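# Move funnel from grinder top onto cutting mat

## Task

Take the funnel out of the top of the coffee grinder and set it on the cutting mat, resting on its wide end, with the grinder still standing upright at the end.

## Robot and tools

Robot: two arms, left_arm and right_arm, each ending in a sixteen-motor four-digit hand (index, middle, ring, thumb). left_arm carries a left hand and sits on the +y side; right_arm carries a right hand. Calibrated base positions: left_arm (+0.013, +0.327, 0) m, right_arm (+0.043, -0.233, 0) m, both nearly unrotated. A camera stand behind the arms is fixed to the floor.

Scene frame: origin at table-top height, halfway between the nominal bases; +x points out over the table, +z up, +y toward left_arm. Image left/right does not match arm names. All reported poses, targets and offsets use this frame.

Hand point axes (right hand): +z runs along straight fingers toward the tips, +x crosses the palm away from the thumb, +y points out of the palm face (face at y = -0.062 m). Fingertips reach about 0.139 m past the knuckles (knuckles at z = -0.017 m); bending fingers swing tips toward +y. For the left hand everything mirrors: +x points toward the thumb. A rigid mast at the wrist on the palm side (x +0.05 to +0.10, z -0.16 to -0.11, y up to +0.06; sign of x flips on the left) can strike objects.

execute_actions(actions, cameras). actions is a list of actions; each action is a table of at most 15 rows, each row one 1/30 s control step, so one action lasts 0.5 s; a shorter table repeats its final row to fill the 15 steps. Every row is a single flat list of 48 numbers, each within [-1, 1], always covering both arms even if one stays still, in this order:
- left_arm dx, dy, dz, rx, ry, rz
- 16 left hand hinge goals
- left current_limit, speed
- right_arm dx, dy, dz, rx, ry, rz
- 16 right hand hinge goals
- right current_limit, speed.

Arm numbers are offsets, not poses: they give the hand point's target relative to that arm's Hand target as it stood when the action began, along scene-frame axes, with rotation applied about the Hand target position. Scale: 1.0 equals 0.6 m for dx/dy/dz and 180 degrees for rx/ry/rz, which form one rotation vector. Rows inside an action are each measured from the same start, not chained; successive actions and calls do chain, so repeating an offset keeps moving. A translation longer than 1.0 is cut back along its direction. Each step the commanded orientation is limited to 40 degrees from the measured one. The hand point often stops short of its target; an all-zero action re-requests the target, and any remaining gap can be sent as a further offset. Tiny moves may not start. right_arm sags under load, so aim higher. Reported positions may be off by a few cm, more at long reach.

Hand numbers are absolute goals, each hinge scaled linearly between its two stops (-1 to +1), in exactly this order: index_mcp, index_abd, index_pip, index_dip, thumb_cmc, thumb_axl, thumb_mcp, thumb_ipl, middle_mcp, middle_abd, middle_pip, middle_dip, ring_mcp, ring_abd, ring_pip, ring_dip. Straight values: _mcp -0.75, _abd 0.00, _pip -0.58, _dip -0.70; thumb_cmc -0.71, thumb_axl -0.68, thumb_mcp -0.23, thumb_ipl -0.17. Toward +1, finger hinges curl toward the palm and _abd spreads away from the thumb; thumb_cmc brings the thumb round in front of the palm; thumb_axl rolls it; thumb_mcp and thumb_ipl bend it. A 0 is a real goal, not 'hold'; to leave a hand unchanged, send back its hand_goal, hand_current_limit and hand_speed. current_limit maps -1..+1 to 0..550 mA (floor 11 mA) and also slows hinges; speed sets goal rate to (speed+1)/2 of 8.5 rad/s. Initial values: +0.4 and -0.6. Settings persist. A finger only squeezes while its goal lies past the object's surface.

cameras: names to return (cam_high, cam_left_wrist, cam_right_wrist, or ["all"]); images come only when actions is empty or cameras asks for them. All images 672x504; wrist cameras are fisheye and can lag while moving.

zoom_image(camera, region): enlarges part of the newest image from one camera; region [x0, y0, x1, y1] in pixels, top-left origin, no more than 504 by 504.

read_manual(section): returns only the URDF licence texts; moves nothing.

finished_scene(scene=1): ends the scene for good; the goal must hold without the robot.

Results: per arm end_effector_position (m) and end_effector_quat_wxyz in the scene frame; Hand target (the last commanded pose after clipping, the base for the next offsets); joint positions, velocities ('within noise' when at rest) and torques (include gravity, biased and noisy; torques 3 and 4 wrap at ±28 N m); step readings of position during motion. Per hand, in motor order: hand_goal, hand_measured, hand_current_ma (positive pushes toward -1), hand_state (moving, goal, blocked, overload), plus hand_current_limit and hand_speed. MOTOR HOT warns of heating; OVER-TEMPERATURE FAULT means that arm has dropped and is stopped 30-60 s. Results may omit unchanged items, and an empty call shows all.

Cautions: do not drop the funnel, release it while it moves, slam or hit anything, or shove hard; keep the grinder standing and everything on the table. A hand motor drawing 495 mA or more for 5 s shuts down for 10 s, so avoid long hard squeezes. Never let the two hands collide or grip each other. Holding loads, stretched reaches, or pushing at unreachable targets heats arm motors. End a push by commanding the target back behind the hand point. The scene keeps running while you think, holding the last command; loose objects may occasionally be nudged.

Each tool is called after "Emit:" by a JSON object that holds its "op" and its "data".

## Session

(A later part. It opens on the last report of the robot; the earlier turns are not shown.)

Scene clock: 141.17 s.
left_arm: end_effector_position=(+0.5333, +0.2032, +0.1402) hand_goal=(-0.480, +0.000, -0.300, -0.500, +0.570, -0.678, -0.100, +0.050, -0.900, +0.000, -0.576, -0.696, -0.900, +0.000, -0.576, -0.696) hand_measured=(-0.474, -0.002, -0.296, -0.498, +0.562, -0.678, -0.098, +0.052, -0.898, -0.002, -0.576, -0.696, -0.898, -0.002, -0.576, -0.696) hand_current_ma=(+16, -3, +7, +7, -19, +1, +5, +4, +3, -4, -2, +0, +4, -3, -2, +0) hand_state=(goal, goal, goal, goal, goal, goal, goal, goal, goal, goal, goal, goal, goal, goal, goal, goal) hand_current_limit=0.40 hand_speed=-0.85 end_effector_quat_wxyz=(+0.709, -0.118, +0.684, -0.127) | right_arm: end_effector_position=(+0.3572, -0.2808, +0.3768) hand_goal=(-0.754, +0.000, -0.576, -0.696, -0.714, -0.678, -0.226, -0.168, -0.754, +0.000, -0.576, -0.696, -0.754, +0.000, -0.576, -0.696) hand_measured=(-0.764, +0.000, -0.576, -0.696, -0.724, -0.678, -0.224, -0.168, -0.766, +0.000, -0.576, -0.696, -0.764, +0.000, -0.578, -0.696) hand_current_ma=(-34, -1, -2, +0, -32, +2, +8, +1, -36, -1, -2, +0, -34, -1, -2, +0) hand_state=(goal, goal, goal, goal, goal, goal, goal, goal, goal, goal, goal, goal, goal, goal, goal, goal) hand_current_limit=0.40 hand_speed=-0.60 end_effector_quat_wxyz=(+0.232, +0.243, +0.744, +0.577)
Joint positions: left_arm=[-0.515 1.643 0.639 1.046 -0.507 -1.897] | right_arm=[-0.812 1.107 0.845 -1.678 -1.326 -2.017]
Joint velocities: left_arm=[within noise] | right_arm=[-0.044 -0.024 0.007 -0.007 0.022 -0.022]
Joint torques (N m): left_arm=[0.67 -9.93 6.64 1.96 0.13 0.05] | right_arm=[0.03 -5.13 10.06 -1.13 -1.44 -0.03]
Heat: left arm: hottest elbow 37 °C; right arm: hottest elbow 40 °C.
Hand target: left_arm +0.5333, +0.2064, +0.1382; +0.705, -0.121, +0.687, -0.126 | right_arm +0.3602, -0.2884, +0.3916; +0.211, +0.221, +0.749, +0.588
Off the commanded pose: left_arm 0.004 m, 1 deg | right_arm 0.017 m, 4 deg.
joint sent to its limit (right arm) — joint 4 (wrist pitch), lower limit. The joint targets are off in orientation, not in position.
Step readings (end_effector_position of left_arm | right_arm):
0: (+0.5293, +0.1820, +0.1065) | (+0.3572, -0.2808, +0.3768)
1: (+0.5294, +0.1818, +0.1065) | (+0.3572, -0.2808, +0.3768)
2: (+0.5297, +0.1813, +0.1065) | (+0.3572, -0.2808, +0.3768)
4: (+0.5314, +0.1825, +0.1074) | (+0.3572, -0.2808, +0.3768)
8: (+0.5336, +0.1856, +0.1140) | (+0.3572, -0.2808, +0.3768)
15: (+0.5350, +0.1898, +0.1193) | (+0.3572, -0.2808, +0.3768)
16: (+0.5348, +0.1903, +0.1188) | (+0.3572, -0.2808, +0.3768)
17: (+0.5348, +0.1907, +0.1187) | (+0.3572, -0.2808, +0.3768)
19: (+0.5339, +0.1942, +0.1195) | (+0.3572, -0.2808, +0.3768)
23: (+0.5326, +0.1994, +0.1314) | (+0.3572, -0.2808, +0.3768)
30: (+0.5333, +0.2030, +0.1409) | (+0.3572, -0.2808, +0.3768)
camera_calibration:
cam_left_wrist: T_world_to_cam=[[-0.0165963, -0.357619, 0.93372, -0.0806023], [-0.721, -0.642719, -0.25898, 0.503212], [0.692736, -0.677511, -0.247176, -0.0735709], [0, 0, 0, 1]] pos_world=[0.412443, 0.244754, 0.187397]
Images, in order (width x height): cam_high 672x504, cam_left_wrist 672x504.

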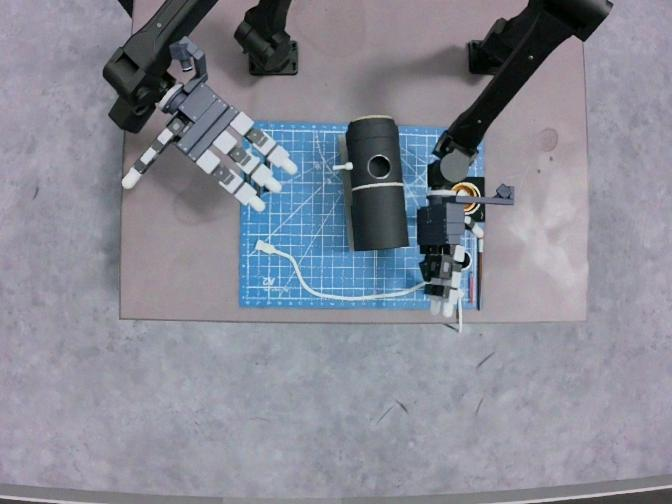

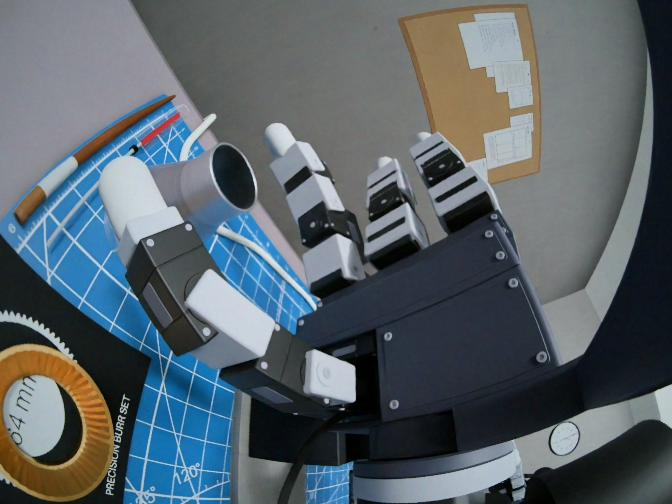

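Emit:
{"op": "execute_actions", "data": {"actions": [[[0,0,0.05,0,0,0,-0.479,0,-0.3,-0.5,0.571,-0.678,-0.1,0.05,-0.9,0,-0.576,-0.696,-0.9,0,-0.576,-0.696,0.4,-0.85,0,0,0,0,0,0,-0.754,0,-0.576,-0.696,-0.714,-0.678,-0.226,-0.168,-0.754,0,-0.576,-0.696,-0.754,0,-0.576,-0.696,0.4,-0.6]],[[0,0,0.06,0,0,0,-0.479,0,-0.3,-0.5,0.571,-0.678,-0.1,0.05,-0.9,0,-0.576,-0.696,-0.9,0,-0.576,-0.696,0.4,-0.85,0,0,0,0,0,0,-0.754,0,-0.576,-0.696,-0.714,-0.678,-0.226,-0.168,-0.754,0,-0.576,-0.696,-0.754,0,-0.576,-0.696,0.4,-0.6]],[[-0.04,0.02,0.06,0,0,0,-0.479,0,-0.3,-0.5,0.571,-0.678,-0.1,0.05,-0.9,0,-0.576,-0.696,-0.9,0,-0.576,-0.696,0.4,-0.85,0,0,0,0,0,0,-0.754,0,-0.576,-0.696,-0.714,-0.678,-0.226,-0.168,-0.754,0,-0.576,-0.696,-0.754,0,-0.576,-0.696,0.4,-0.6]],[[-0.07,0.04,0.03,0,0,0,-0.479,0,-0.3,-0.5,0.571,-0.678,-0.1,0.05,-0.9,0,-0.576,-0.696,-0.9,0,-0.576,-0.696,0.4,-0.85,0,0,0,0,0,0,-0.754,0,-0.576,-0.696,-0.714,-0.678,-0.226,-0.168,-0.754,0,-0.576,-0.696,-0.754,0,-0.576,-0.696,0.4,-0.6]]], "cameras": ["all"]}}

Emit:
{"op": "zoom_image", "data": {"camera": "cam_high", "region": [340, 110, 520, 340]}}

Scene clock: 144.47 s.
left_arm: end_effector_position=(+0.4680, +0.2397, +0.2633) hand_goal=(-0.480, +0.000, -0.300, -0.500, +0.570, -0.678, -0.100, +0.050, -0.900, +0.000, -0.576, -0.696, -0.900, +0.000, -0.576, -0.696) hand_measured=(-0.476, -0.002, -0.298, -0.498, +0.562, -0.678, -0.098, +0.052, -0.898, -0.002, -0.576, -0.696, -0.898, -0.002, -0.576, -0.696) hand_current_ma=(+12, -4, +6, +6, -23, +1, +4, +4, +3, -5, -2, +0, +4, -4, -2, +0) hand_state=(goal, goal, goal, goal, goal, goal, goal, goal, goal, goal, goal, goal, goal, goal, goal, goal) hand_current_limit=0.40 hand_speed=-0.85 end_effector_quat_wxyz=(+0.710, -0.118, +0.682, -0.128) | right_arm: end_effector_position=(+0.3572, -0.2808, +0.3768) hand_goal=(-0.754, +0.000, -0.576, -0.696, -0.714, -0.678, -0.226, -0.168, -0.754, +0.000, -0.576, -0.696, -0.754, +0.000, -0.576, -0.696) hand_measured=(-0.764, +0.000, -0.576, -0.696, -0.724, -0.678, -0.224, -0.168, -0.766, +0.000, -0.576, -0.696, -0.764, +0.000, -0.578, -0.696) hand_current_ma=(-34, -1, -2, +0, -32, +2, +8, +1, -36, -1, -2, +0, -34, -1, -2, +0) hand_state=(goal, goal, goal, goal, goal, goal, goal, goal, goal, goal, goal, goal, goal, goal, goal, goal) hand_current_limit=0.40 hand_speed=-0.60 end_effector_quat_wxyz=(+0.232, +0.243, +0.744, +0.577)
Joint positions: left_arm=[-0.515 1.127 0.58 0.595 -0.505 -1.898] | right_arm=[-0.812 1.107 0.845 -1.678 -1.326 -2.017]
Joint torques (N m): left_arm=[0.91 -4.95 9.48 1.85 -0.02 0.08] | right_arm=[-0.09 -5.07 9.96 -1.05 -1.45 -0.03]
Heat: left arm: hottest elbow 37 °C; right arm: hottest elbow 40 °C.
Hand target: left_arm +0.4674, +0.2424, +0.2582; +0.706, -0.121, +0.687, -0.126 | right_arm +0.3602, -0.2884, +0.3916; +0.211, +0.221, +0.749, +0.588
Off the commanded pose: left_arm 0.006 m, 1 deg | right_arm 0.017 m, 4 deg.
joint sent to its limit (right arm) — joint 4 (wrist pitch), lower limit. The joint targets are off in orientation, not in position.
Step readings (end_effector_position of left_arm | right_arm):
0: (+0.5333, +0.2032, +0.1402) | (+0.3572, -0.2808, +0.3768)
1: (+0.5332, +0.2032, +0.1399) | (+0.3572, -0.2808, +0.3768)
2: (+0.5329, +0.2034, +0.1398) | (+0.3572, -0.2808, +0.3768)
4: (+0.5316, +0.2041, +0.1412) | (+0.3572, -0.2808, +0.3768)
8: (+0.5293, +0.2053, +0.1552) | (+0.3572, -0.2808, +0.3768)
15: (+0.5279, +0.2061, +0.1646) | (+0.3572, -0.2808, +0.3768)
16: (+0.5278, +0.2062, +0.1639) | (+0.3572, -0.2808, +0.3768)
17: (+0.5273, +0.2065, +0.1631) | (+0.3572, -0.2808, +0.3768)
19: (+0.5253, +0.2075, +0.1641) | (+0.3572, -0.2808, +0.3768)
23: (+0.5216, +0.2096, +0.1779) | (+0.3572, -0.2808, +0.3768)
30: (+0.5214, +0.2097, +0.1906) | (+0.3572, -0.2808, +0.3768)
31: (+0.5213, +0.2098, +0.1899) | (+0.3572, -0.2808, +0.3768)
32: (+0.5206, +0.2102, +0.1901) | (+0.3572, -0.2808, +0.3768)
34: (+0.5177, +0.2118, +0.1946) | (+0.3572, -0.2808, +0.3768)
38: (+0.5106, +0.2158, +0.2225) | (+0.3572, -0.2808, +0.3768)
45: (+0.5051, +0.2189, +0.2407) | (+0.3572, -0.2808, +0.3768)
46: (+0.5050, +0.2190, +0.2397) | (+0.3572, -0.2808, +0.3768)
47: (+0.5039, +0.2196, +0.2386) | (+0.3572, -0.2808, +0.3768)
49: (+0.4967, +0.2235, +0.2383) | (+0.3572, -0.2808, +0.3768)
53: (+0.4765, +0.2350, +0.2493) | (+0.3572, -0.2808, +0.3768)
60: (+0.4686, +0.2394, +0.2658) | (+0.3572, -0.2808, +0.3768)
camera_calibration:
cam_left_wrist: T_world_to_cam=[[-0.0218141, -0.354659, 0.934741, -0.18204], [-0.720657, -0.642458, -0.260579, 0.511751], [0.692948, -0.679312, -0.241573, 0.025664], [0, 0, 0, 1]] pos_world=[0.347042, 0.28165, 0.309712]
cam_right_wrist: T_world_to_cam=[[0.62312, -0.405777, 0.66863, -0.562013], [-0.192952, -0.908219, -0.37136, -0.0958539], [0.757952, 0.102388, -0.644225, 0.126218], [0, 0, 0, 1]] pos_world=[0.236039, -0.328032, 0.421496]

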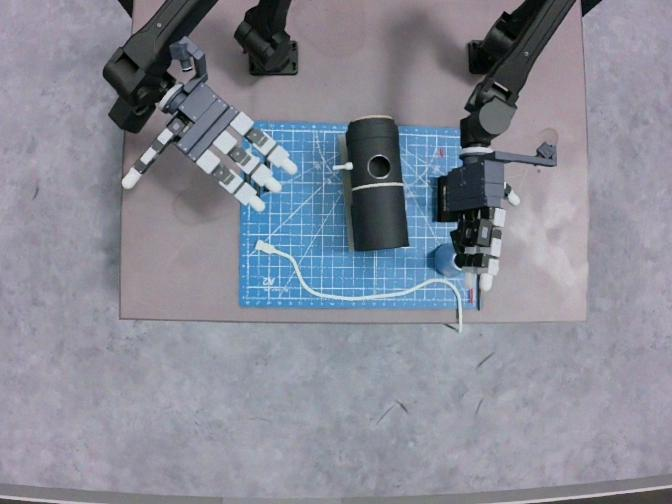

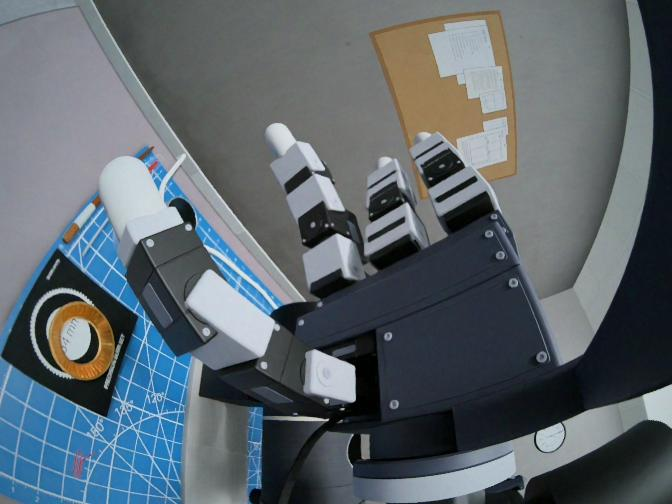

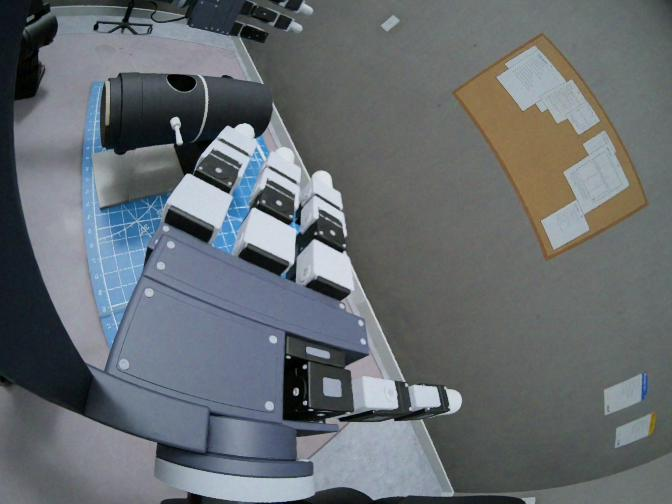

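Scaled by 2.191 from the camera's 672x504 image, which has a finer 960x720 frame.

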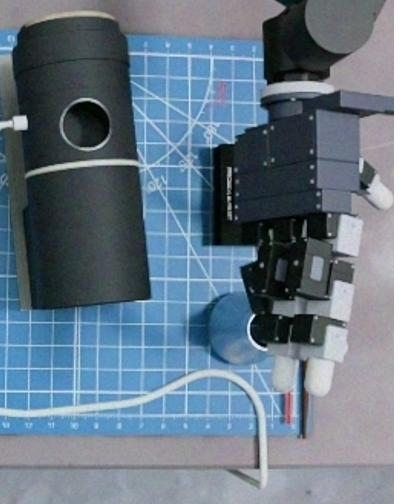

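Emit:
{"op": "zoom_image", "data": {"camera": "cam_high", "region": [420, 220, 490, 310]}}

Emit:
{"op": "execute_actions", "data": {"actions": [[[-0.06,0.02,0.05,0,0,0,-0.479,0,-0.3,-0.5,0.571,-0.678,-0.1,0.05,-0.9,0,-0.576,-0.696,-0.9,0,-0.576,-0.696,0.4,-0.85,0,0,0,0,0,0,-0.754,0,-0.576,-0.696,-0.714,-0.678,-0.226,-0.168,-0.754,0,-0.576,-0.696,-0.754,0,-0.576,-0.696,0.4,-0.6]],[[-0.06,0.0,0.03,0,0,0,-0.479,0,-0.3,-0.5,0.571,-0.678,-0.1,0.05,-0.9,0,-0.576,-0.696,-0.9,0,-0.576,-0.696,0.4,-0.85,0,0,0,0,0,0,-0.754,0,-0.576,-0.696,-0.714,-0.678,-0.226,-0.168,-0.754,0,-0.576,-0.696,-0.754,0,-0.576,-0.696,0.4,-0.6]]], "cameras": ["cam_high"]}}

Emit:
{"op": "zoom_image", "data": {"camera": "cam_high", "region": [420, 220, 490, 310]}}

Scaled by 5.600 from the camera's 672x504 image, which has a finer 960x720 frame.

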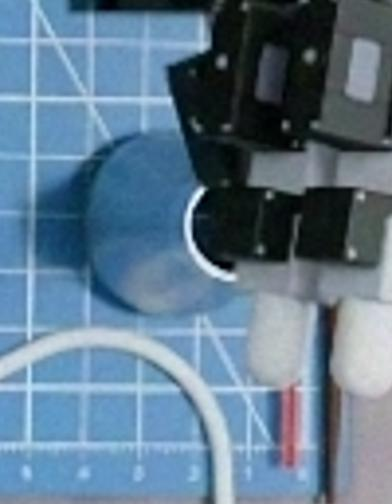

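Scene clock: 146.47 s.
left_arm: end_effector_position=(+0.3963, +0.2576, +0.3084) hand_goal=(-0.480, +0.000, -0.300, -0.500, +0.570, -0.678, -0.100, +0.050, -0.900, +0.000, -0.576, -0.696, -0.900, +0.000, -0.576, -0.696) hand_measured=(-0.476, -0.002, -0.298, -0.498, +0.562, -0.678, -0.098, +0.052, -0.898, -0.002, -0.576, -0.696, -0.898, -0.002, -0.576, -0.696) hand_current_ma=(+10, -4, +6, +6, -23, +1, +4, +4, +3, -5, -2, +0, +4, -4, -2, +0) hand_state=(goal, goal, goal, goal, goal, goal, goal, goal, goal, goal, goal, goal, goal, goal, goal, goal) hand_current_limit=0.40 hand_speed=-0.85 end_effector_quat_wxyz=(+0.709, -0.123, +0.683, -0.125) | right_arm: end_effector_position=(+0.3572, -0.2808, +0.3768) hand_goal=(-0.754, +0.000, -0.576, -0.696, -0.714, -0.678, -0.226, -0.168, -0.754, +0.000, -0.576, -0.696, -0.754, +0.000, -0.576, -0.696) hand_measured=(-0.764, +0.000, -0.576, -0.696, -0.724, -0.678, -0.224, -0.168, -0.766, +0.000, -0.576, -0.696, -0.764, +0.000, -0.578, -0.696) hand_current_ma=(-34, -1, -2, +0, -32, +2, +8, +1, -36, -1, -2, +0, -34, -1, -2, +0) hand_state=(goal, goal, goal, goal, goal, goal, goal, goal, goal, goal, goal, goal, goal, goal, goal, goal) hand_current_limit=0.40 hand_speed=-0.60 end_effector_quat_wxyz=(+0.232, +0.243, +0.744, +0.577)
Joint positions: left_arm=[-0.598 0.812 0.539 0.318 -0.6 -1.898] | right_arm=[-0.812 1.107 0.845 -1.678 -1.326 -2.017]
Joint torques (N m): left_arm=[-0.73 -1.96 10.92 1.91 -0.07 0.11] | right_arm=[-0.26 -5.3 10.1 -1.17 -1.47 -0.02]
Heat: left arm: hottest elbow 37 °C; right arm: hottest elbow 40 °C.
Hand target: left_arm +0.3954, +0.2544, +0.3062; +0.705, -0.121, +0.687, -0.126 | right_arm +0.3602, -0.2884, +0.3916; +0.211, +0.221, +0.749, +0.588
Off the commanded pose: left_arm 0.004 m, 1 deg | right_arm 0.017 m, 4 deg.
joint sent to its limit (right arm) — joint 4 (wrist pitch), lower limit. The joint targets are off in orientation, not in position.
Step readings (end_effector_position of left_arm | right_arm):
0: (+0.4680, +0.2398, +0.2632) | (+0.3572, -0.2808, +0.3768)
1: (+0.4679, +0.2398, +0.2631) | (+0.3572, -0.2808, +0.3768)
2: (+0.4664, +0.2408, +0.2627) | (+0.3572, -0.2808, +0.3768)
4: (+0.4595, +0.2455, +0.2637) | (+0.3572, -0.2808, +0.3768)
8: (+0.4412, +0.2559, +0.2801) | (+0.3572, -0.2808, +0.3768)
15: (+0.4322, +0.2593, +0.2928) | (+0.3572, -0.2808, +0.3768)
16: (+0.4318, +0.2592, +0.2919) | (+0.3572, -0.2808, +0.3768)
17: (+0.4298, +0.2597, +0.2909) | (+0.3572, -0.2808, +0.3768)
19: (+0.4228, +0.2597, +0.2906) | (+0.3572, -0.2808, +0.3768)
23: (+0.4054, +0.2583, +0.3019) | (+0.3572, -0.2808, +0.3768)
30: (+0.3967, +0.2574, +0.3096) | (+0.3572, -0.2808, +0.3768)
Images, in order (width x height): cam_high 672x504.

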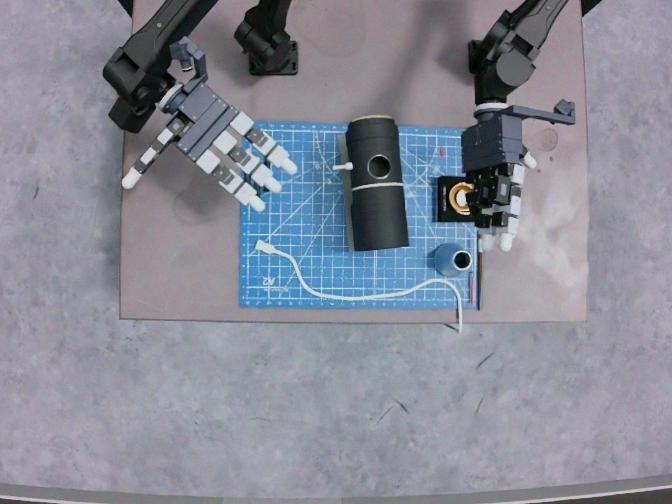

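Scaled by 5.600 from the camera's 672x504 image, which has a finer 960x720 frame.

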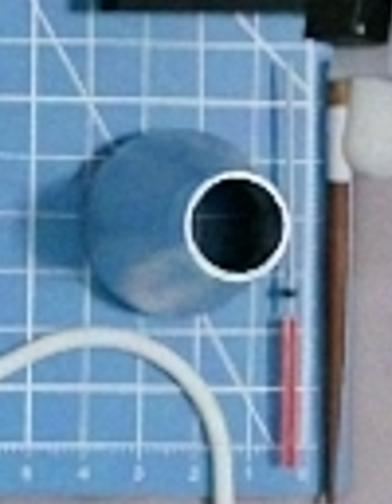

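The funnel is standing wide end down on the mat and isn't touching the cable. The grinder is still upright.

Emit:
{"op": "finished_scene", "data": {"scene": 1}}

The scene is finished: the task was done.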